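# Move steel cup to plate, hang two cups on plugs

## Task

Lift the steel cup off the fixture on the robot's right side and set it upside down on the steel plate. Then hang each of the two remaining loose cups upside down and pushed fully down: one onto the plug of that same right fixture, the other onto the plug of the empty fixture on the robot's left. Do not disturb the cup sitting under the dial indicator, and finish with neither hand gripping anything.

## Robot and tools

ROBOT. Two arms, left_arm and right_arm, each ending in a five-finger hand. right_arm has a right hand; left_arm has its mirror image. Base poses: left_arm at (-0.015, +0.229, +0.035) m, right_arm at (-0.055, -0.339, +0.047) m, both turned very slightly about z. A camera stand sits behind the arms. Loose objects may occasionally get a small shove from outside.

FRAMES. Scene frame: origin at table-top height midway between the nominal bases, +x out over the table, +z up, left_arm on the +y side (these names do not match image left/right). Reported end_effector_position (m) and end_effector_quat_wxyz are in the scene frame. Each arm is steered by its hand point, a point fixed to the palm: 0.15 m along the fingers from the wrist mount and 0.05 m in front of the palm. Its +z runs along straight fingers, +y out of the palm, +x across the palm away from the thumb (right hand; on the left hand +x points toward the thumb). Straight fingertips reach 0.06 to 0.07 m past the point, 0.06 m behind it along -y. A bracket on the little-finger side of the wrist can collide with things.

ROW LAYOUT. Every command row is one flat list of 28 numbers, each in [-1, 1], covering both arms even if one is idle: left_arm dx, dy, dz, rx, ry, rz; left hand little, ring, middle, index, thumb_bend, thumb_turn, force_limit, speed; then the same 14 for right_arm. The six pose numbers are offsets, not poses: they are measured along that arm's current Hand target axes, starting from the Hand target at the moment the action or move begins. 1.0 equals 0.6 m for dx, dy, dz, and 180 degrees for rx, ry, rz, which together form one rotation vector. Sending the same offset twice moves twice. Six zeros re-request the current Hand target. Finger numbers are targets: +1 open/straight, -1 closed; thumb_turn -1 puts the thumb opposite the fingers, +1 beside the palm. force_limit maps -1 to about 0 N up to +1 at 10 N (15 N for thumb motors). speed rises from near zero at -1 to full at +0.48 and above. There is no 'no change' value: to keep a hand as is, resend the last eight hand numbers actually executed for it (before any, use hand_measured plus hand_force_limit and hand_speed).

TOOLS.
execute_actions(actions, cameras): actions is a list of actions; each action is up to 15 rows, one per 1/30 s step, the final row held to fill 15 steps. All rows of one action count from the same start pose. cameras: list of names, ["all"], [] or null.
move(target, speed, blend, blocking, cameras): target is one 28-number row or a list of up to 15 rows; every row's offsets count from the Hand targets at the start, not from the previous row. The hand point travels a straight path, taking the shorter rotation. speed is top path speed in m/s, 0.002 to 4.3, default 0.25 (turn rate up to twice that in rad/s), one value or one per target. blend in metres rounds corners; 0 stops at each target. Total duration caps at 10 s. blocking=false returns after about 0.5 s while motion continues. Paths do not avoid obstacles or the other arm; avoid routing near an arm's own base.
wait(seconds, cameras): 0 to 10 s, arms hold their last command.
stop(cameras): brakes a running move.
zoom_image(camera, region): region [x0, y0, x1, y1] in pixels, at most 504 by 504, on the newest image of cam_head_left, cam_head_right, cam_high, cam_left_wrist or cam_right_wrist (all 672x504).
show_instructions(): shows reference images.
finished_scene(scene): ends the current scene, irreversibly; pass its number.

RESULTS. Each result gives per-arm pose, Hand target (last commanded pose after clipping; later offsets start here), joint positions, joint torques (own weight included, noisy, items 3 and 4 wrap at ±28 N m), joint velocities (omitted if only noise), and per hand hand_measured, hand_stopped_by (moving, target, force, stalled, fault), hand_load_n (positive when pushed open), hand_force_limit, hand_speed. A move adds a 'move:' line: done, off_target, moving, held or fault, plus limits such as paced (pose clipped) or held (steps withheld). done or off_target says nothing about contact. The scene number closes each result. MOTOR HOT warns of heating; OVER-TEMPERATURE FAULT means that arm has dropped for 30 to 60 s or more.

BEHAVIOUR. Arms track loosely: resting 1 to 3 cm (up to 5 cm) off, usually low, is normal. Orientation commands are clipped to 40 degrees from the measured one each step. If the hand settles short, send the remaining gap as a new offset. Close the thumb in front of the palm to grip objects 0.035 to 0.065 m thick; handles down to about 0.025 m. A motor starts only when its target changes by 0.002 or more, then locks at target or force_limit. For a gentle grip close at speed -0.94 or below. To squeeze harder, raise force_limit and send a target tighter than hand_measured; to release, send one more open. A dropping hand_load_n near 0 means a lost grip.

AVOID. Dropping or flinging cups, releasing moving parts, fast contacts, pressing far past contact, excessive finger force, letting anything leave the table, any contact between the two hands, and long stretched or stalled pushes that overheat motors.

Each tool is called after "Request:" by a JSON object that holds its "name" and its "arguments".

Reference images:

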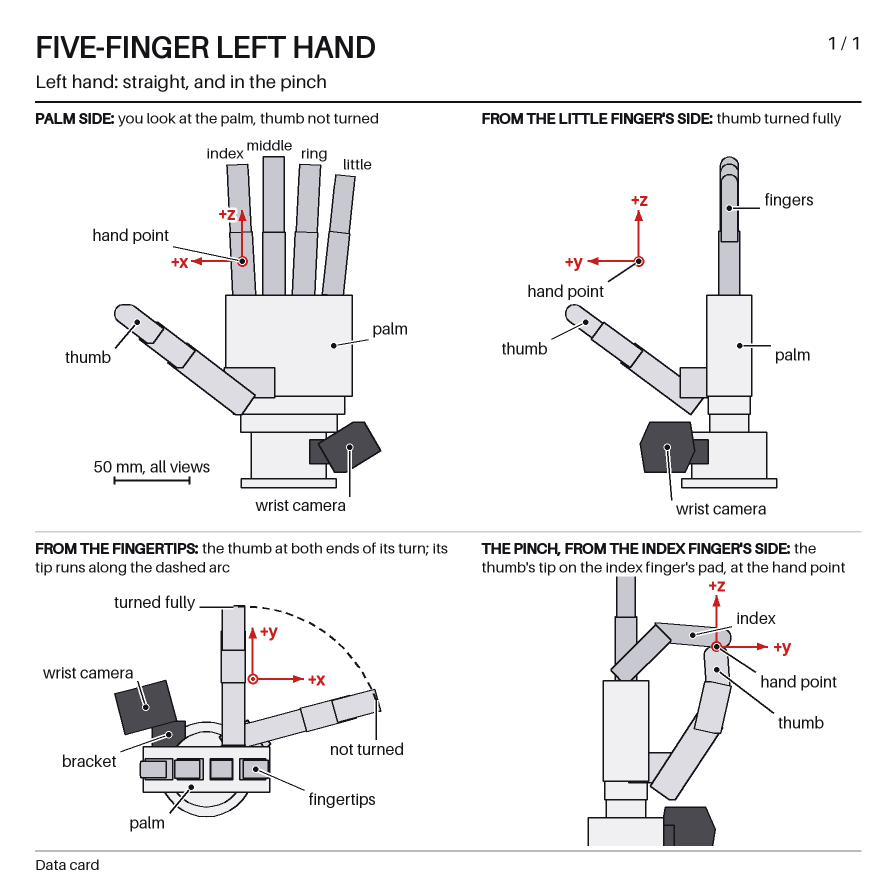

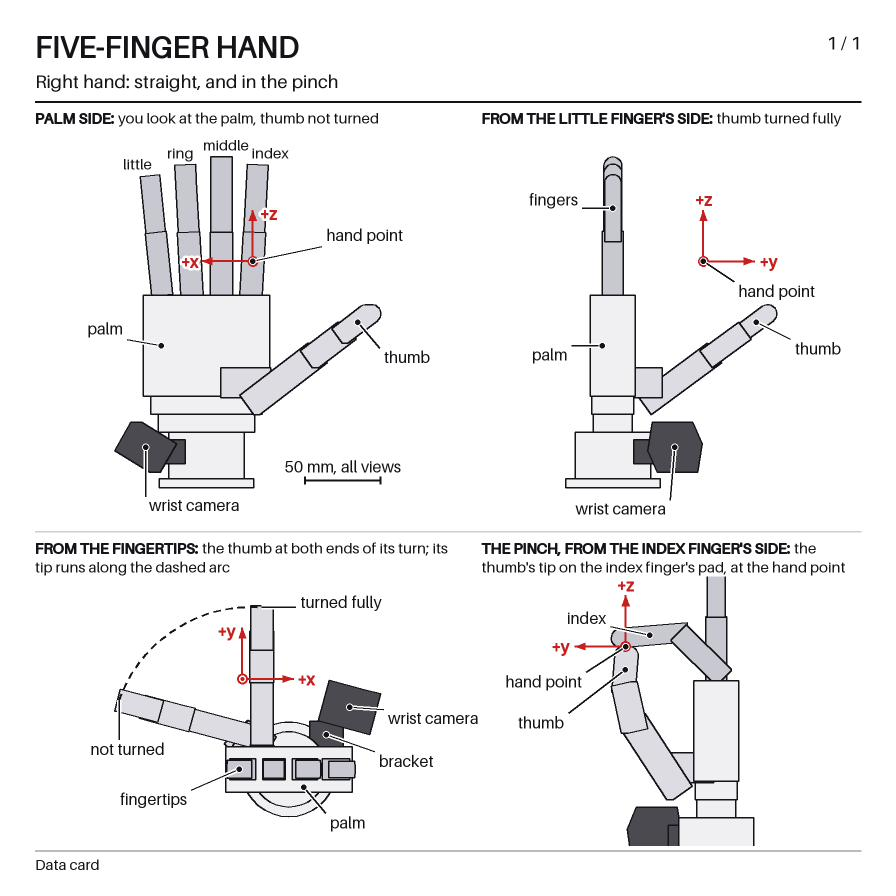

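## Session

Request:
{"name": "execute_actions", "arguments": {"actions": []}}

Scene clock: 0.00 s.
left_arm: end_effector_position=(+0.6109, -0.2344, +0.3910) hand_measured=(+1.000, +1.000, +1.000, +1.000, +1.000, +1.000) hand_load_n=(+0.0, +0.0, +0.0, +0.0, +0.0, +0.0) hand_stopped_by=(target, target, target, target, target, target) hand_force_limit=0.00 hand_speed=-0.80 end_effector_quat_wxyz=(+0.098, -0.433, +0.784, -0.434) | right_arm: end_effector_position=(+0.3257, -0.4338, +0.1260) hand_measured=(+1.000, +1.000, +1.000, +1.000, +1.000, +1.000) hand_load_n=(+0.0, +0.0, +0.0, +0.0, +0.0, +0.0) hand_stopped_by=(target, target, target, target, target, target) hand_force_limit=0.00 hand_speed=-0.80 end_effector_quat_wxyz=(+0.196, +0.821, -0.535, -0.040)
Joint positions: left_arm=[-0.502 2.024 2.337 -0.986 0.248 -0.089] | right_arm=[-0.048 1.813 1.35 -1.372 0.308 -0.466]
Joint velocities: within noise
Joint torques (N m): no reading
Heat: left arm: hottest elbow 26 °C; right arm: hottest elbow 25 °C.
Hand target: left_arm +0.6148, -0.2366, +0.3930; +0.101, -0.431, +0.782, -0.438 | right_arm +0.3329, -0.4345, +0.1288; +0.193, +0.821, -0.537, -0.033
camera_calibration:
cam_left_wrist: T_world_to_cam=[[0.387919, -0.485803, 0.783271, -0.654081], [-0.921048, -0.236119, 0.309707, 0.38501], [0.034488, -0.841572, -0.539043, 0.109753], [0, 0, 0, 1]] pos_world=[0.604558, -0.134482, 0.452244]
cam_right_wrist: T_world_to_cam=[[-0.715445, -0.594008, 0.367823, -0.0679774], [-0.416055, 0.78516, 0.458717, 0.413982], [-0.561282, 0.175152, -0.808879, 0.476823], [0, 0, 0, 1]] pos_world=[0.391237, -0.448938, 0.220795]

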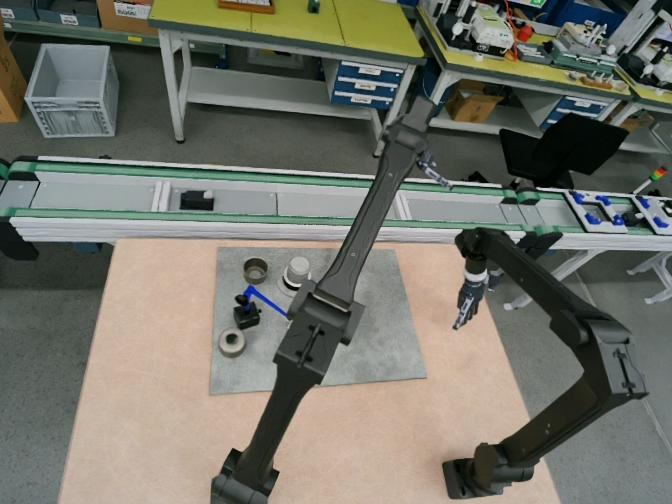

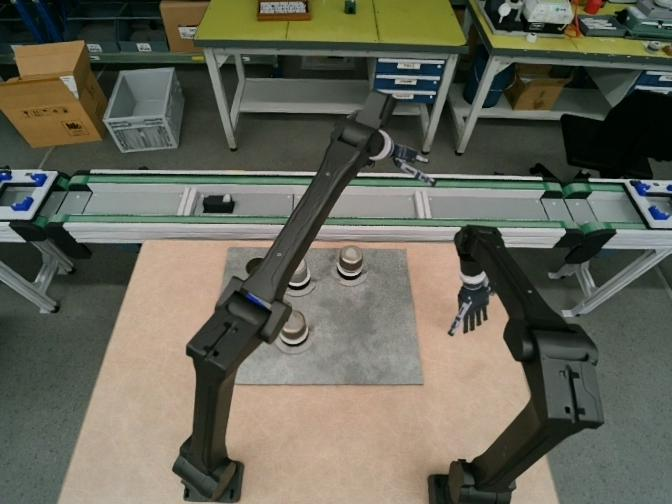

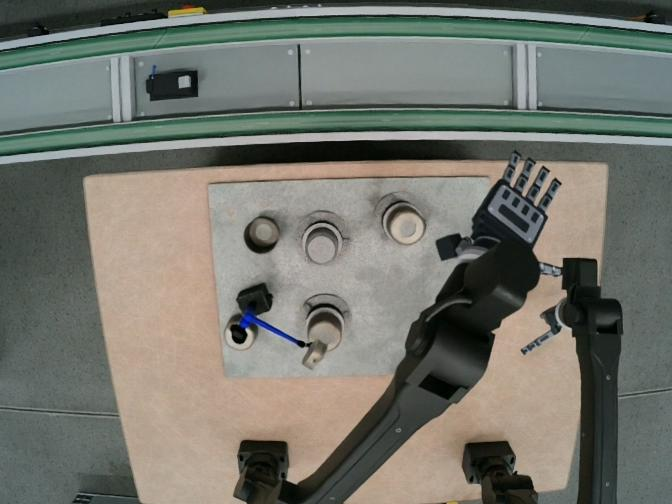

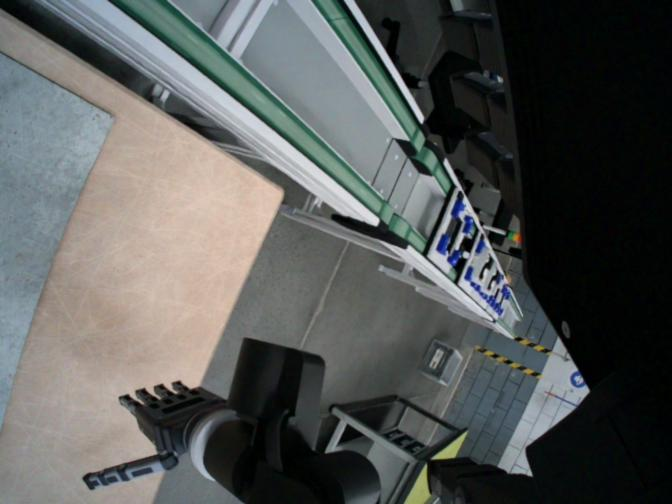

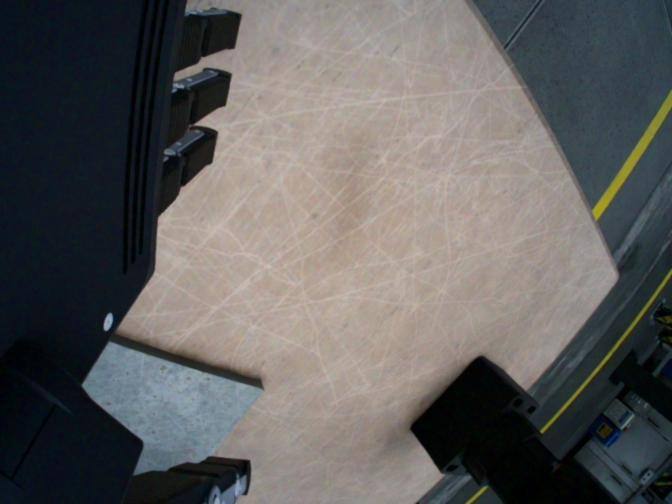

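Request:
{"name": "move", "arguments": {"target": [-0.456,0.606,-0.8335,0,0,0,1,1,1,1,1,-1,0,0,-0.080,-0.029,-0.3335,0.479,0.432,-0.274,1,1,1,1,1,-1,0,0], "speed": 0.35, "cameras": ["all"]}}

Scene clock: 29.53 s.
left_arm: end_effector_position=(+0.2927, +0.3540, +0.3391) hand_measured=(+1.000, +1.000, +1.000, +1.000, +1.000, -1.000) hand_load_n=(+0.0, +0.0, +0.0, +0.0, +0.0, +0.0) hand_stopped_by=(target, target, target, target, target, target) hand_force_limit=0.00 hand_speed=0.00 end_effector_quat_wxyz=(+0.091, -0.443, +0.777, -0.439) | right_arm: end_effector_position=(+0.3793, -0.3267, +0.3027) hand_measured=(+1.000, +1.000, +1.000, +1.000, +1.000, -1.000) hand_load_n=(+0.0, +0.0, +0.0, +0.0, +0.0, +0.5) hand_stopped_by=(target, target, target, target, target, target) hand_force_limit=0.00 hand_speed=0.00 end_effector_quat_wxyz=(-0.134, +0.697, +0.126, +0.693)
Joint positions: left_arm=[0.799 1.299 1.348 -1.685 0.927 1.338] | right_arm=[0.038 0.82 0.371 0.445 -0.378 -1.56]
Joint torques (N m): left_arm=[0.79 -8.18 10.74 0.02 1.03 0.15] | right_arm=[-0.09 -3.25 7.84 2.73 -0.09 -0.13]
Heat: left arm: hottest elbow 32 °C; right arm: hottest elbow 27 °C.
Hand target: left_arm +0.3002, +0.3604, +0.3504; +0.101, -0.431, +0.782, -0.438 | right_arm +0.3801, -0.3295, +0.3000; -0.130, +0.695, +0.128, +0.696
Off the commanded pose: left_arm 0.015 m, 2 deg | right_arm 0.004 m, 1 deg.
joint sent to its limit (left arm) — joint 4 (wrist pitch), lower limit. The joint targets still meet the commanded pose.
move: off_target (left_arm)
camera_calibration:
cam_left_wrist: T_world_to_cam=[[0.405879, -0.463315, 0.787783, -0.218823], [-0.913123, -0.241733, 0.328287, 0.240324], [0.0383335, -0.852587, -0.521177, 0.584703], [0, 0, 0, 1]] pos_world=[0.285847, 0.455221, 0.398224]
cam_right_wrist: T_world_to_cam=[[0.372359, -0.888228, 0.269071, -0.509842], [-0.405961, -0.416593, -0.813416, 0.259752], [0.834592, 0.193651, -0.515708, 0.0188589], [0, 0, 0, 1]] pos_world=[0.279554, -0.348297, 0.358196]

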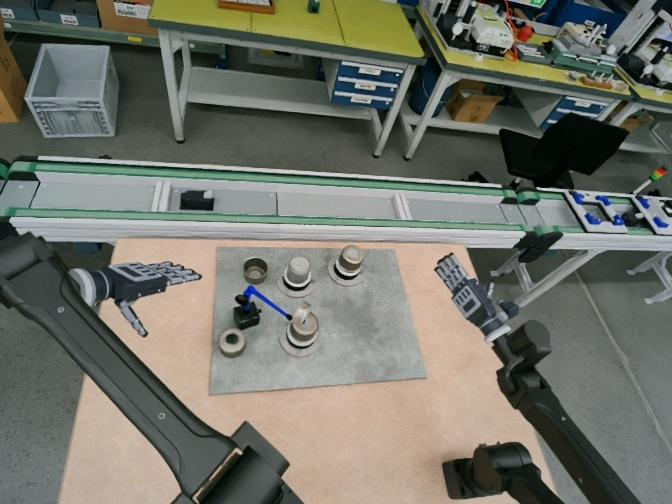

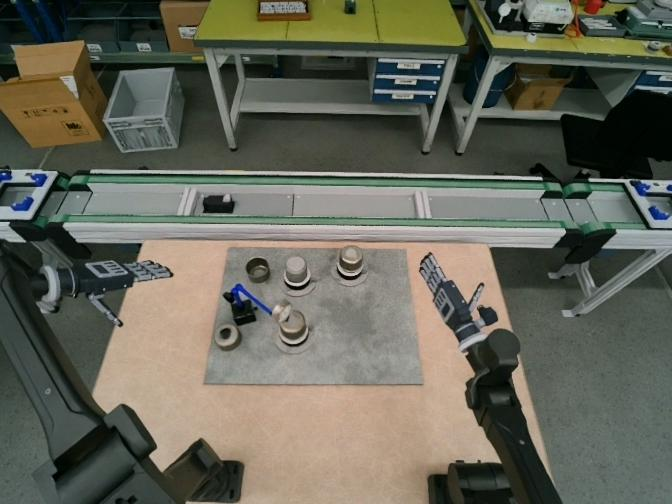

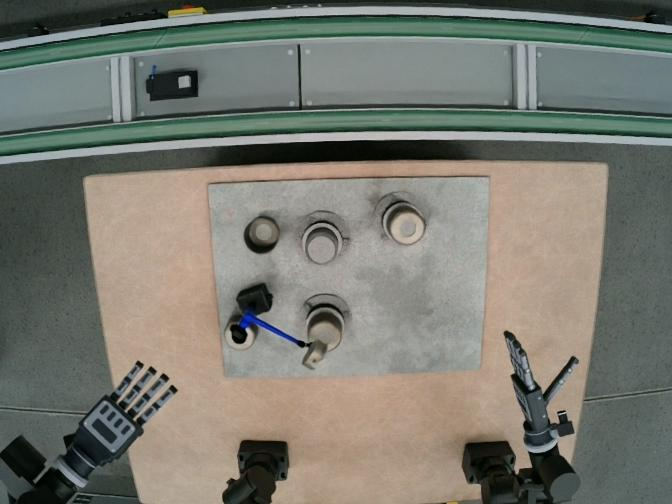

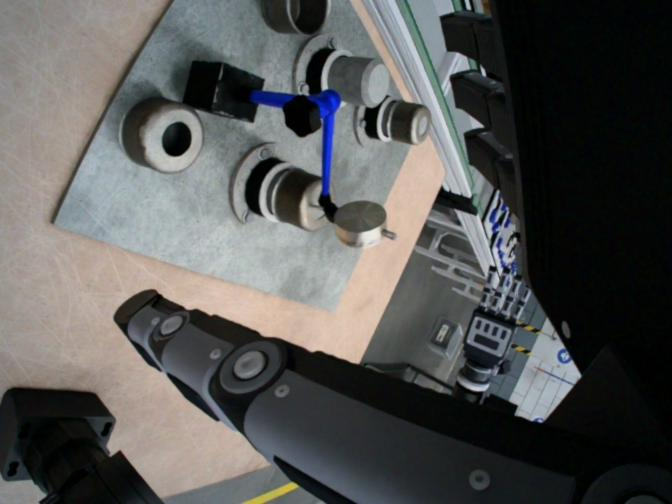

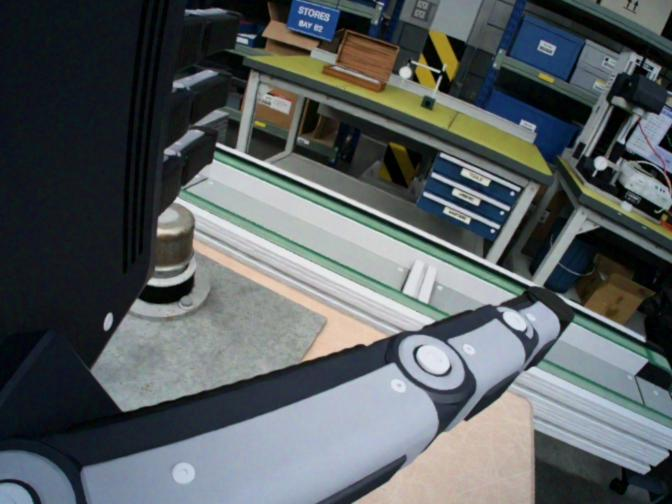

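Zoom for detail.

Request:
{"name": "zoom_image", "arguments": {"camera": "cam_high", "region": [200, 170, 450, 380]}}

Request:
{"name": "zoom_image", "arguments": {"camera": "cam_head_right", "region": [200, 230, 400, 370]}}

Request:
{"name": "zoom_image", "arguments": {"camera": "cam_head_left", "region": [200, 230, 400, 370]}}

Request:
{"name": "zoom_image", "arguments": {"camera": "cam_left_wrist", "region": [50, 0, 450, 320]}}

Scaled by 2.016 from the camera's 672x504 image, which has a finer 960x720 frame.

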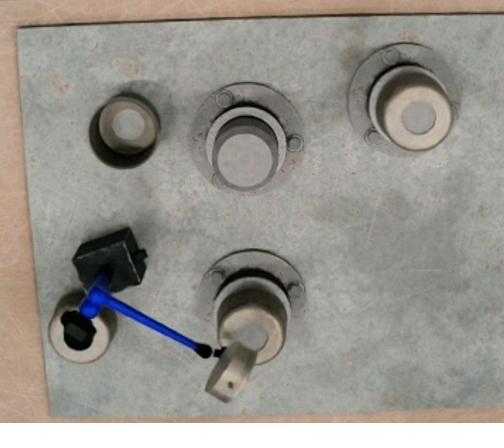

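Scaled by 2.520 from the camera's 672x504 image, which has a finer 960x720 frame.

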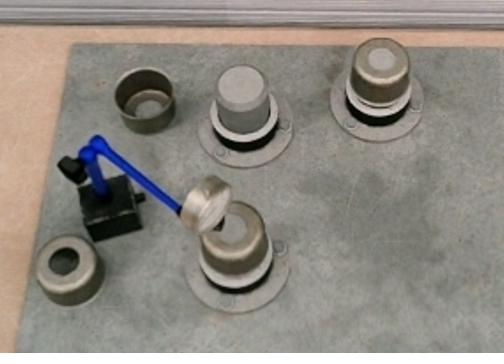

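Scaled by 2.520 from the camera's 672x504 image, which has a finer 960x720 frame.

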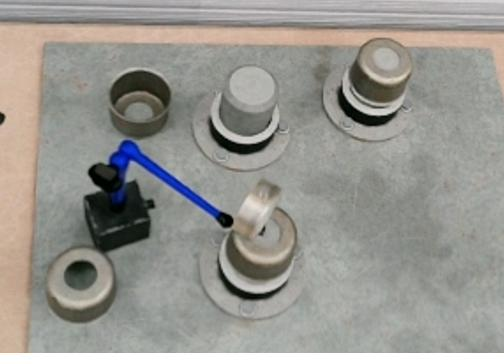

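Scaled by 1.260 from the camera's 672x504 image, which has a finer 960x720 frame.

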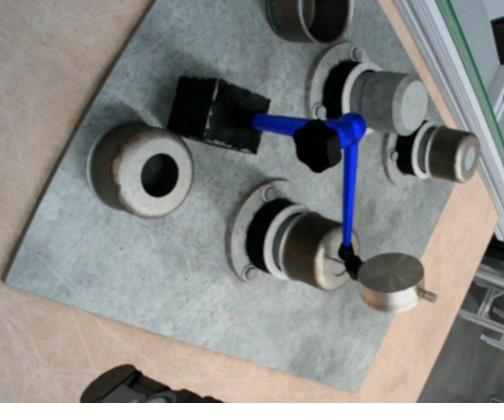

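Request:
{"name": "zoom_image", "arguments": {"camera": "cam_high", "region": [215, 200, 315, 360]}}

Request:
{"name": "zoom_image", "arguments": {"camera": "cam_head_right", "region": [205, 250, 305, 360]}}

Request:
{"name": "zoom_image", "arguments": {"camera": "cam_head_left", "region": [205, 250, 325, 360]}}

Scaled by 3.150 from the camera's 672x504 image, which has a finer 960x720 frame.

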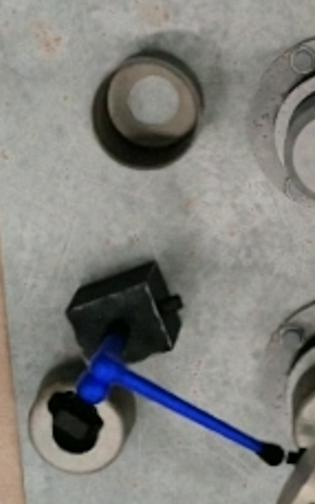

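Scaled by 4.582 from the camera's 672x504 image, which has a finer 960x720 frame.

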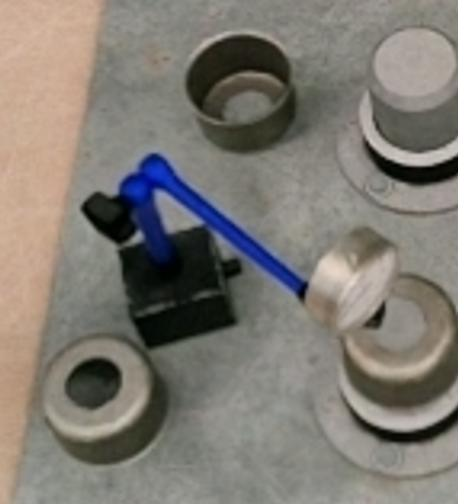

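Scaled by 4.200 from the camera's 672x504 image, which has a finer 960x720 frame.

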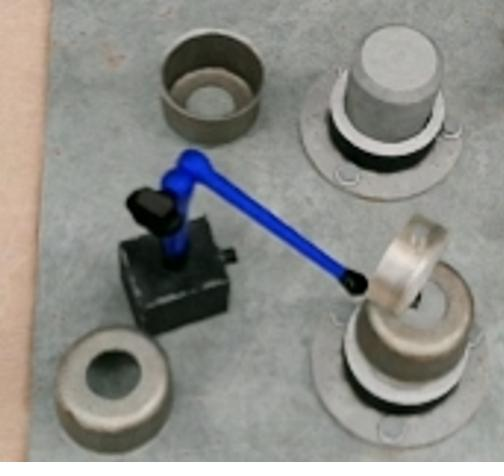

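Request:
{"name": "move", "arguments": {"target": [-0.0733,-0.1978,0.5087,0.2712,-0.0316,0.5961,1,1,1,1,1,-1,0,0,-0.1017,-0.2465,0.4452,0,-0.0118,0,1,1,1,1,1,-1,0,0], "speed": 0.35, "cameras": ["all"]}}

Scene clock: 85.43 s.
left_arm: end_effector_position=(+0.5496, +0.1840, +0.2478) hand_measured=(+1.000, +1.000, +1.000, +1.000, +1.000, -1.000) hand_load_n=(+0.0, +0.0, +0.0, +0.0, +0.0, +0.5) hand_stopped_by=(target, target, target, target, target, target) hand_force_limit=0.00 hand_speed=0.00 end_effector_quat_wxyz=(+0.577, +0.401, +0.585, -0.405) | right_arm: end_effector_position=(+0.5628, -0.1063, +0.2259) hand_measured=(+1.000, +1.000, +1.000, +1.000, +1.000, -1.000) hand_load_n=(+0.0, +0.0, +0.0, +0.0, +0.0, +0.5) hand_stopped_by=(target, target, target, target, target, target) hand_force_limit=0.00 hand_speed=0.00 end_effector_quat_wxyz=(-0.124, +0.719, +0.132, +0.671)
Joint positions: left_arm=[0.286 1.597 0.859 0.674 1.471 1.624] | right_arm=[0.533 1.677 0.886 0.721 0.124 -1.56]
Joint torques (N m): left_arm=[-1.03 -10.64 8.49 2.04 0.34 0.01] | right_arm=[1.08 -15.27 10.14 2.21 0.14 -0.08]
Heat: left arm: hottest elbow 35 °C; right arm: hottest elbow 31 °C.
Hand target: left_arm +0.5597, +0.1823, +0.2502; +0.578, +0.405, +0.580, -0.407 | right_arm +0.5764, -0.0952, +0.2400; -0.127, +0.707, +0.131, +0.683
Off the commanded pose: left_arm 0.011 m, 1 deg | right_arm 0.022 m, 2 deg.
move: off_target (left_arm, right_arm)
camera_calibration:
cam_left_wrist: T_world_to_cam=[[-0.886844, -0.351536, -0.299883, 0.629488], [0.0386878, 0.590232, -0.806306, 0.0686753], [0.460446, -0.72667, -0.509843, 0.124231], [0, 0, 0, 1]] pos_world=[0.4984, 0.271028, 0.307484]
cam_right_wrist: T_world_to_cam=[[0.382158, -0.881549, 0.277176, -0.368358], [-0.454724, -0.440507, -0.774067, 0.379722], [0.804476, 0.169778, -0.569205, -0.190065], [0, 0, 0, 1]] pos_world=[0.466342, -0.125187, 0.287844]

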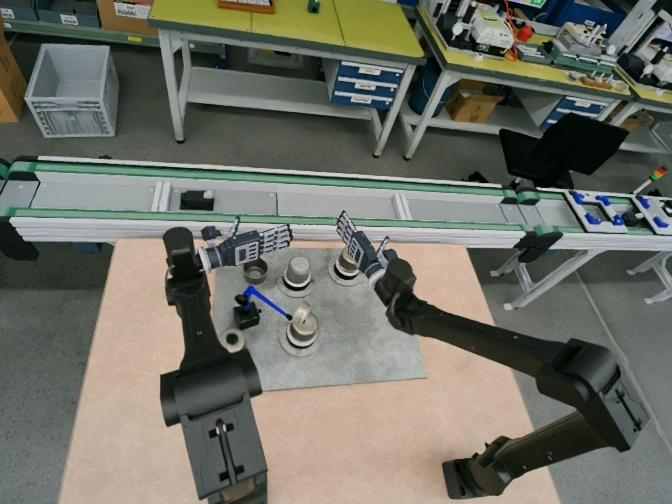

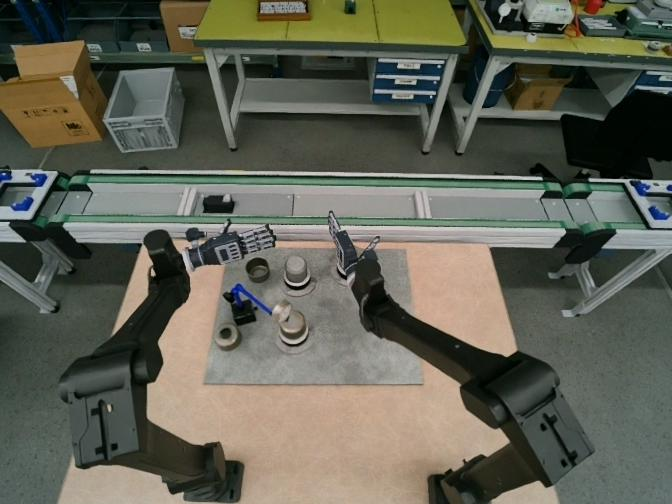

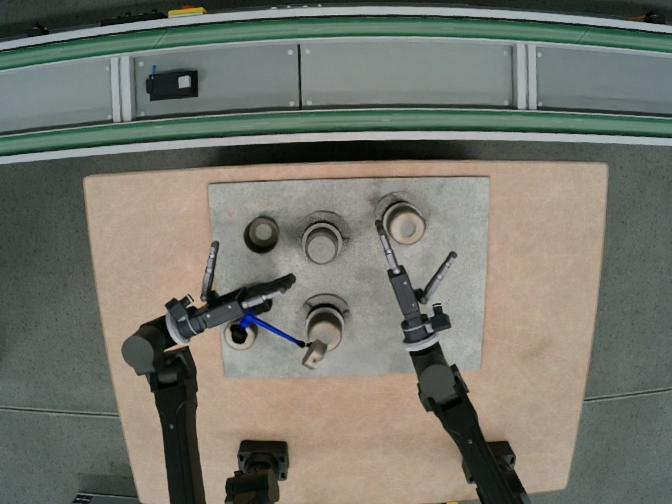

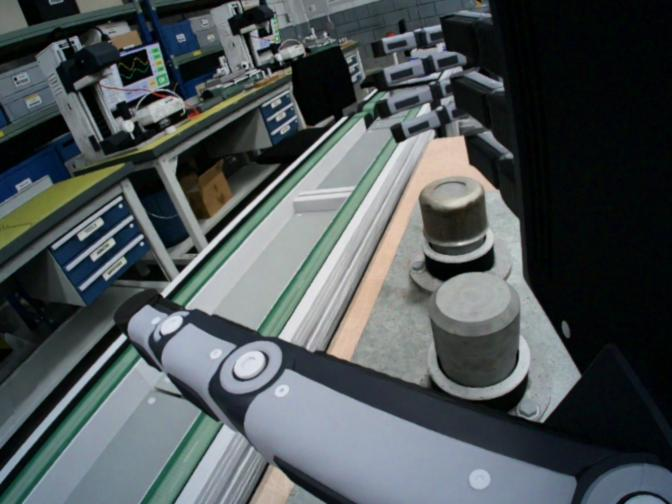

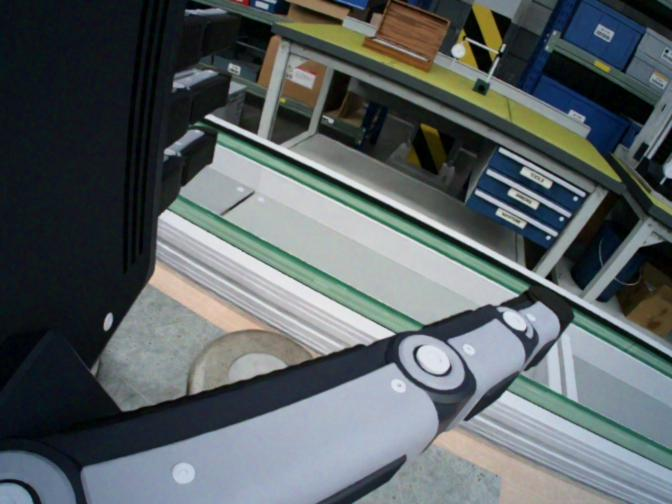

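Request:
{"name": "move", "arguments": {"target": [0.2,0.0067,-0.0013,0,0,0,1,1,1,1,1,-1,0,0,-0.1665,0,0.0057,0,0,0,1,1,1,1,1,-1,0,0], "speed": 0.2, "cameras": ["all"]}}

Request:
{"name": "zoom_image", "arguments": {"camera": "cam_head_left", "region": [200, 230, 400, 370]}}

Request:
{"name": "zoom_image", "arguments": {"camera": "cam_high", "region": [200, 170, 450, 380]}}

Scene clock: 95.50 s.
left_arm: end_effector_position=(+0.5662, +0.1881, +0.1455) hand_measured=(+1.000, +1.000, +1.000, +1.000, +1.000, -1.000) hand_load_n=(+0.0, +0.0, +0.0, +0.0, +0.0, +0.0) hand_stopped_by=(target, target, target, target, target, target) hand_force_limit=0.00 hand_speed=0.00 end_effector_quat_wxyz=(+0.586, +0.413, +0.575, -0.395) | right_arm: end_effector_position=(+0.5743, -0.1003, +0.1366) hand_measured=(+1.000, +1.000, +1.000, +1.000, +1.000, -1.000) hand_load_n=(-0.5, +0.0, +0.0, +0.0, +0.0, +0.5) hand_stopped_by=(target, target, target, target, target, target) hand_force_limit=0.00 hand_speed=0.00 end_effector_quat_wxyz=(-0.125, +0.715, +0.130, +0.675)
Joint positions: left_arm=[0.286 1.885 0.85 1.02 1.474 1.615] | right_arm=[0.533 1.917 0.886 0.973 0.125 -1.56]
Joint velocities: left_arm=[0.005 0.005 -0.012 0.022 -0.154 -0.007] | right_arm=[within noise]
Joint torques (N m): left_arm=[0.38 -12.28 4.14 1.88 0.25 0.02] | right_arm=[1.2 -17.85 5.97 2.78 0.13 -0.08]
Heat: left arm: hottest elbow 34 °C; right arm: hottest elbow 32 °C.
Hand target: left_arm +0.5629, +0.1844, +0.1302; +0.578, +0.405, +0.580, -0.407 | right_arm +0.5763, -0.0951, +0.1402; -0.127, +0.707, +0.131, +0.683
Off the commanded pose: left_arm 0.016 m, 2 deg | right_arm 0.007 m, 1 deg.
move: off_target (left_arm)
camera_calibration:
cam_left_wrist: T_world_to_cam=[[-0.875434, -0.346272, -0.337211, 0.612897], [0.0713249, 0.597482, -0.798704, -0.0377983], [0.478046, -0.723264, -0.498358, 0.0551776], [0, 0, 0, 1]] pos_world=[0.512869, 0.274721, 0.203984]
cam_right_wrist: T_world_to_cam=[[0.37889, -0.883232, 0.276306, -0.340876], [-0.446801, -0.436047, -0.781173, 0.31527], [0.810439, 0.172525, -0.559842, -0.255695], [0, 0, 0, 1]] pos_world=[0.477243, -0.119486, 0.197318]

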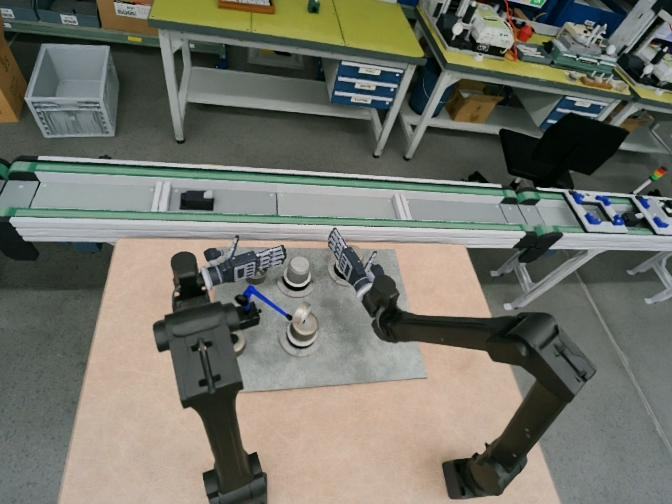

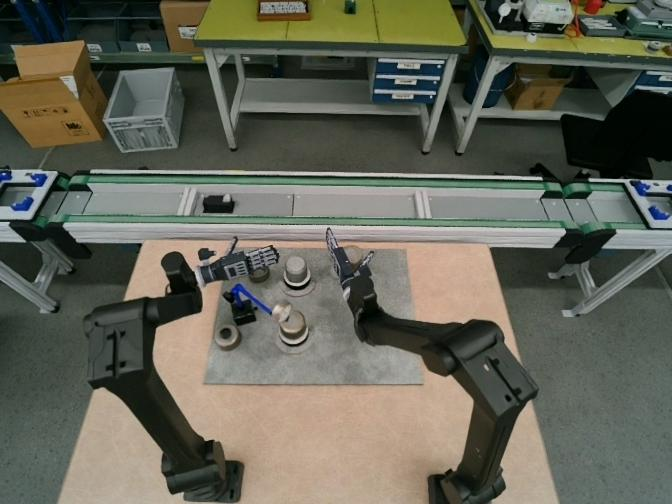

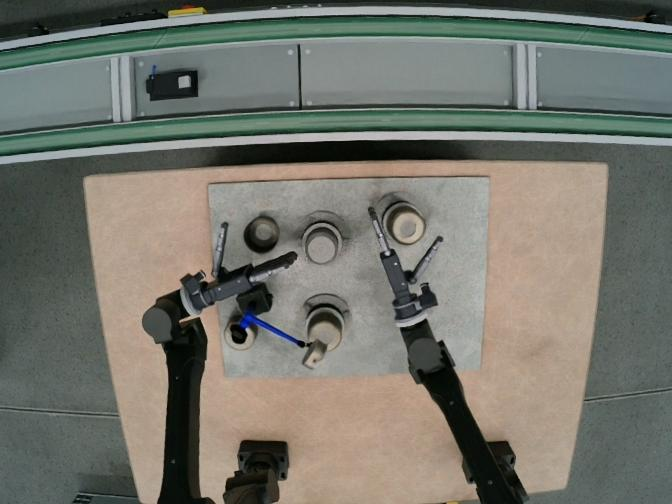

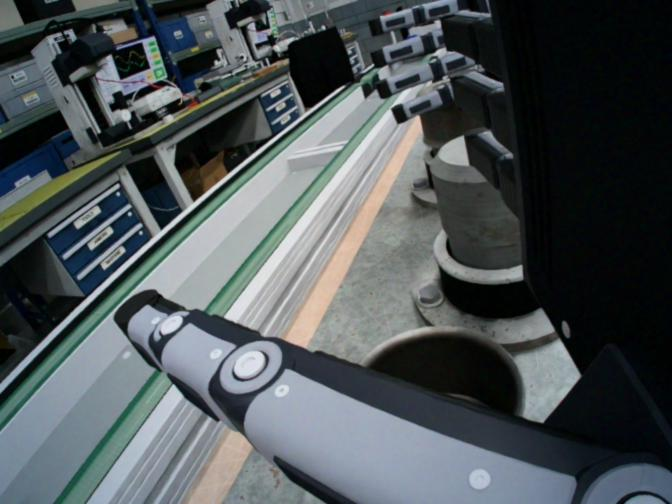

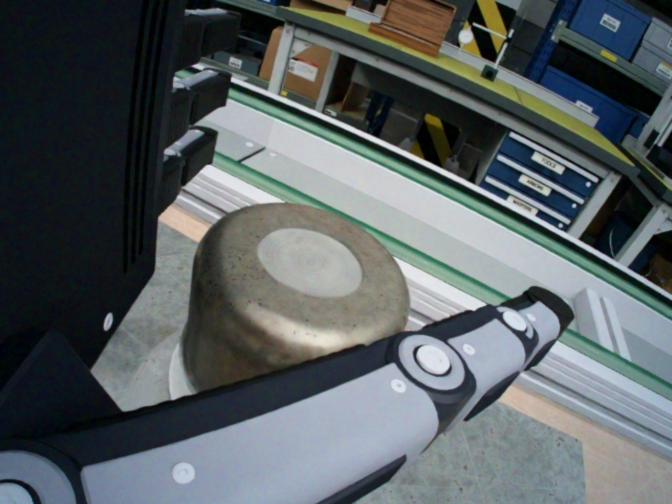

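Scaled by 2.520 from the camera's 672x504 image, which has a finer 960x720 frame.

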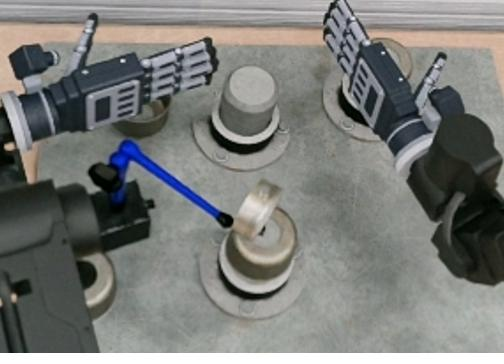

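Scaled by 2.016 from the camera's 672x504 image, which has a finer 960x720 frame.

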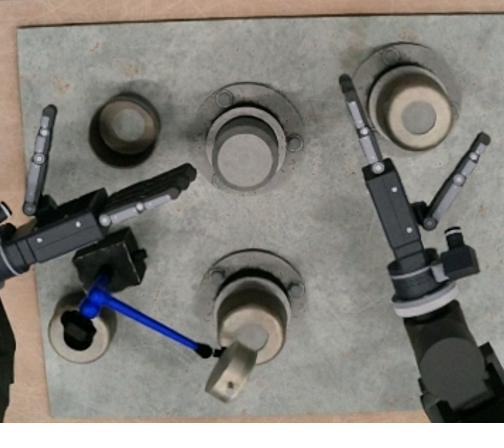

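Request:
{"name": "move", "arguments": {"target": [[0.0,-0.0306,0.0013,0,0,0,1,1,1,1,1,-1,0,0,-0.02,0.0025,0.0005,0,0,0,1,1,1,1,1,-1,0,0],[0.125,-0.0306,0.0013,0,0,0,1,1,1,1,1,-1,0,0,-0.095,0.0025,0.0005,0,0,0,1,1,1,1,1,-1,0,0]], "speed": 0.15, "cameras": ["cam_high","cam_left_wrist","cam_right_wrist","cam_head_left"]}}

Request:
{"name": "zoom_image", "arguments": {"camera": "cam_head_left", "region": [200, 230, 400, 370]}}

Request:
{"name": "zoom_image", "arguments": {"camera": "cam_high", "region": [200, 170, 450, 380]}}

Scene clock: 120.47 s.
left_arm: end_effector_position=(+0.5418, +0.1817, +0.0628) hand_measured=(+1.000, +1.000, +1.000, +1.000, +1.000, -1.000) hand_load_n=(+0.5, +0.0, +0.0, +0.0, +0.0, +0.0) hand_stopped_by=(target, target, target, target, target, target) hand_force_limit=0.00 hand_speed=0.00 end_effector_quat_wxyz=(+0.581, +0.406, +0.580, -0.402) | right_arm: end_effector_position=(+0.5714, -0.1018, +0.0804) hand_measured=(+1.000, +1.000, +1.000, +1.000, +1.000, -1.000) hand_load_n=(+0.0, +0.0, +0.0, +0.0, +0.0, +0.0) hand_stopped_by=(target, target, target, target, target, target) hand_force_limit=0.00 hand_speed=0.00 end_effector_quat_wxyz=(-0.125, +0.716, +0.130, +0.674)
Joint positions: left_arm=[0.286 2.081 0.796 1.252 1.474 1.609] | right_arm=[0.533 2.061 0.886 1.115 0.125 -1.56]
Joint torques (N m): left_arm=[-0.67 -12.16 4.15 2.02 0.04 -0.01] | right_arm=[0.91 -18.14 5.37 2.78 0.05 -0.08]
Heat: left arm: hottest elbow 32 °C; right arm: hottest elbow 31 °C.
Hand target: left_arm +0.5457, +0.1774, +0.0551; +0.578, +0.405, +0.580, -0.407 | right_arm +0.5753, -0.0970, +0.0831; -0.127, +0.707, +0.131, +0.683
Off the commanded pose: left_arm 0.010 m, 1 deg | right_arm 0.007 m, 1 deg.
move: done
camera_calibration:
cam_left_wrist: T_world_to_cam=[[-0.882581, -0.348789, -0.315272, 0.564429], [0.0531062, 0.592317, -0.803953, -0.0870526], [0.467151, -0.726297, -0.504245, 0.0278081], [0, 0, 0, 1]] pos_world=[0.489787, 0.268626, 0.121984]
cam_right_wrist: T_world_to_cam=[[0.379247, -0.883031, 0.276455, -0.325796], [-0.447819, -0.436615, -0.780273, 0.269864], [0.80971, 0.172115, -0.561023, -0.283972], [0, 0, 0, 1]] pos_world=[0.474342, -0.120986, 0.141321]
Images, in order (width x height): cam_head_left 672x504, cam_high 672x504, cam_left_wrist 672x504, cam_right_wrist 672x504.

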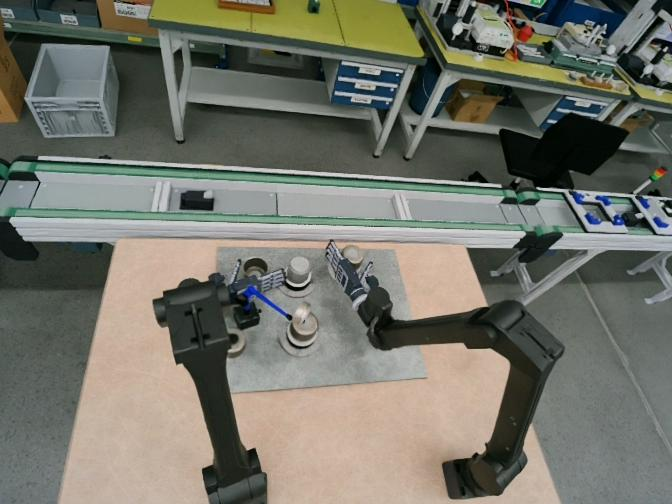

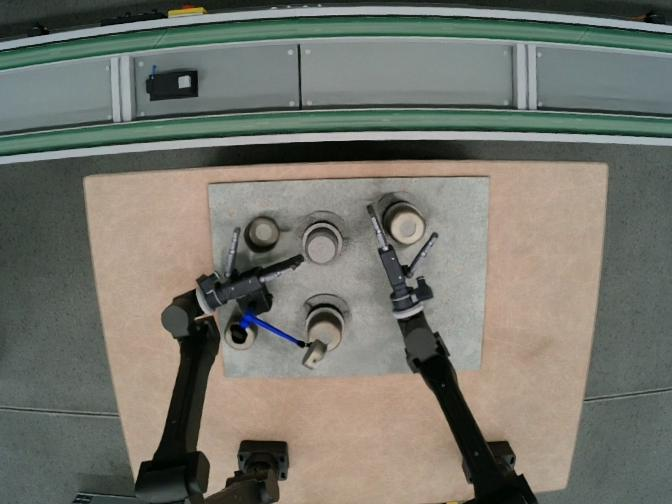

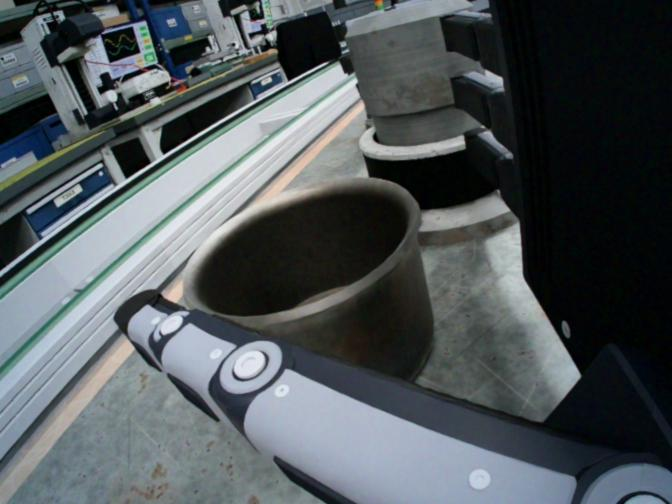

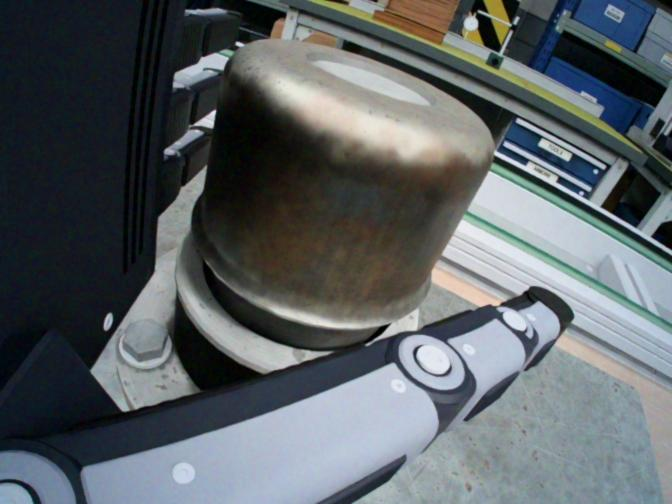

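Scaled by 2.520 from the camera's 672x504 image, which has a finer 960x720 frame.

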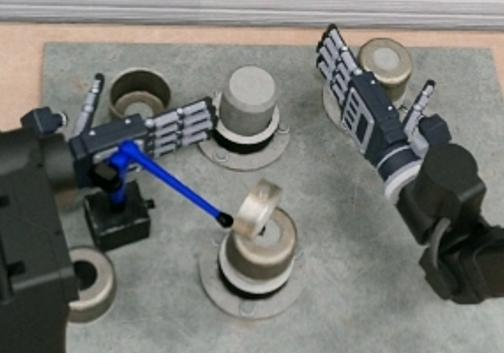

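Scaled by 2.016 from the camera's 672x504 image, which has a finer 960x720 frame.

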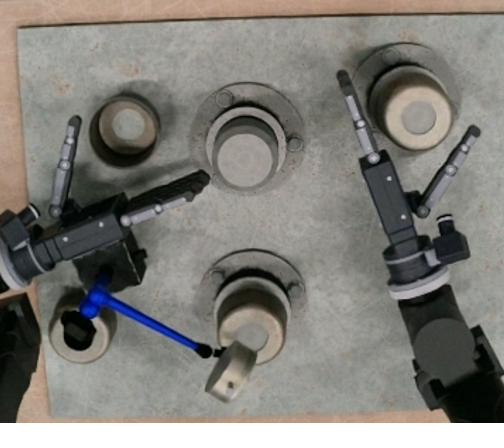

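Request:
{"name": "move", "arguments": {"target": [[0.0,0.0269,-0.0009,0,0,0,1,1,1,1,1,-1,0,0,0,0,0,0,0,0,1,1,1,1,1,-1,0,0],[0.0417,0.0269,-0.0009,0,0,0,1,1,1,1,1,-1,0,0,0,0,0,0,0,0,1,1,0,0,0.2,-1,0.8,-0.9]], "speed": 0.1, "cameras": ["cam_high","cam_left_wrist","cam_right_wrist"]}}

Request:
{"name": "zoom_image", "arguments": {"camera": "cam_high", "region": [200, 170, 450, 380]}}

Scene clock: 142.33 s.
left_arm: end_effector_position=(+0.5573, +0.1856, +0.0391) hand_measured=(+1.000, +1.000, +1.000, +1.000, +1.000, -1.000) hand_load_n=(+0.0, -0.5, +0.0, +0.0, +0.0, +0.0) hand_stopped_by=(target, target, target, target, target, target) hand_force_limit=0.00 hand_speed=0.00 end_effector_quat_wxyz=(+0.579, +0.405, +0.581, -0.404) | right_arm: end_effector_position=(+0.5695, -0.0947, +0.0805) hand_measured=(+1.000, +1.000, +0.362, +0.426, +0.688, -1.000) hand_load_n=(+0.0, +0.0, +11.5, +7.0, +16.0, +1.5) hand_stopped_by=(target, target, force, force, force, target) hand_force_limit=0.80 hand_speed=-0.90 end_effector_quat_wxyz=(-0.131, +0.715, +0.137, +0.673)
Joint positions: left_arm=[0.286 2.165 0.86 1.274 1.476 1.602] | right_arm=[0.541 2.061 0.886 1.115 0.115 -1.56]
Joint torques (N m): left_arm=[0.62 -12.92 4.22 1.84 0.18 0.04] | right_arm=[0.15 -18.2 5.29 2.78 0.38 -0.1]
Heat: left arm: hottest elbow 31 °C; right arm: hottest elbow 30 °C.
Hand target: left_arm +0.5607, +0.1834, +0.0303; +0.578, +0.405, +0.580, -0.407 | right_arm +0.5752, -0.0972, +0.0830; -0.127, +0.707, +0.131, +0.683
Off the commanded pose: left_arm 0.010 m, 0 deg | right_arm 0.007 m, 2 deg.
move: done
camera_calibration:
cam_left_wrist: T_world_to_cam=[[-0.884492, -0.347578, -0.31123, 0.572816], [0.0511609, 0.590801, -0.805194, -0.107845], [0.463743, -0.72811, -0.504776, 0.013754], [0, 0, 0, 1]] pos_world=[0.50579, 0.272827, 0.0983844]
cam_right_wrist: T_world_to_cam=[[0.394993, -0.876301, 0.275821, -0.327151], [-0.439894, -0.443987, -0.780621, 0.266978], [0.80652, 0.187008, -0.560851, -0.280329], [0, 0, 0, 1]] pos_world=[0.472755, -0.115724, 0.14142]
Images, in order (width x height): cam_high 672x504, cam_left_wrist 672x504, cam_right_wrist 672x504.

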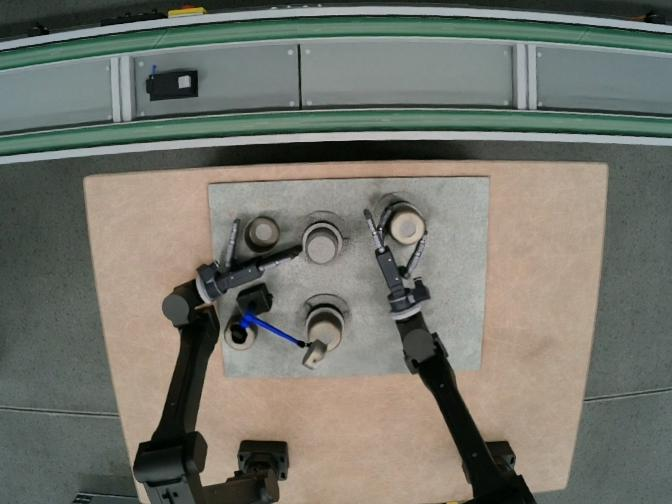

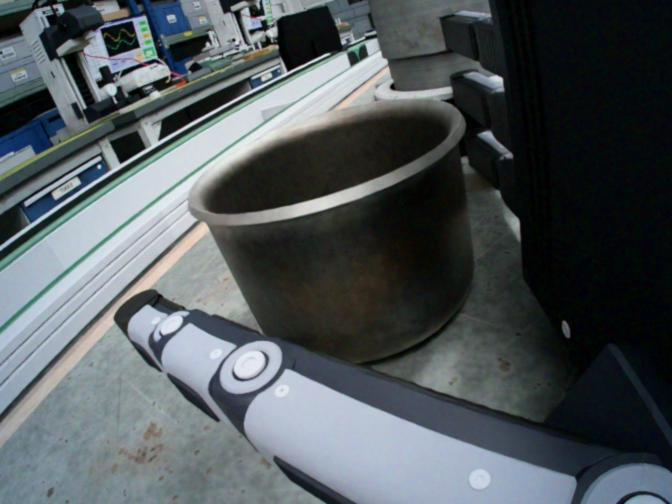

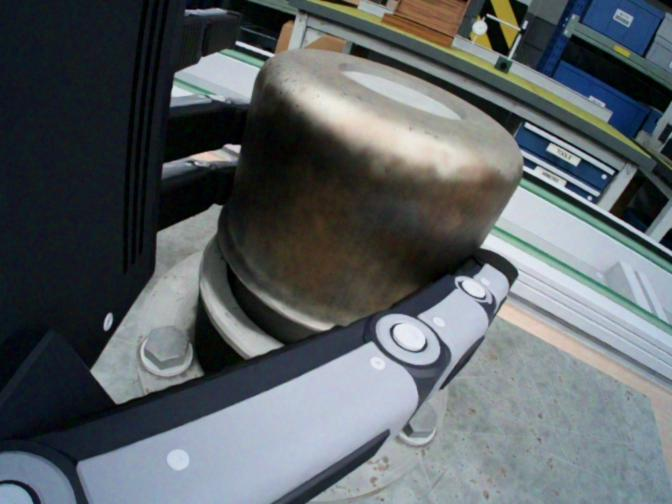

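Scaled by 2.016 from the camera's 672x504 image, which has a finer 960x720 frame.

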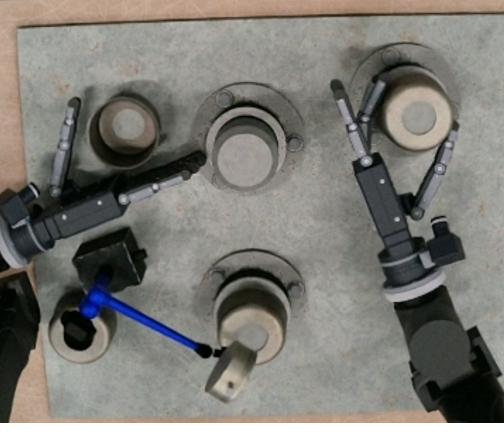

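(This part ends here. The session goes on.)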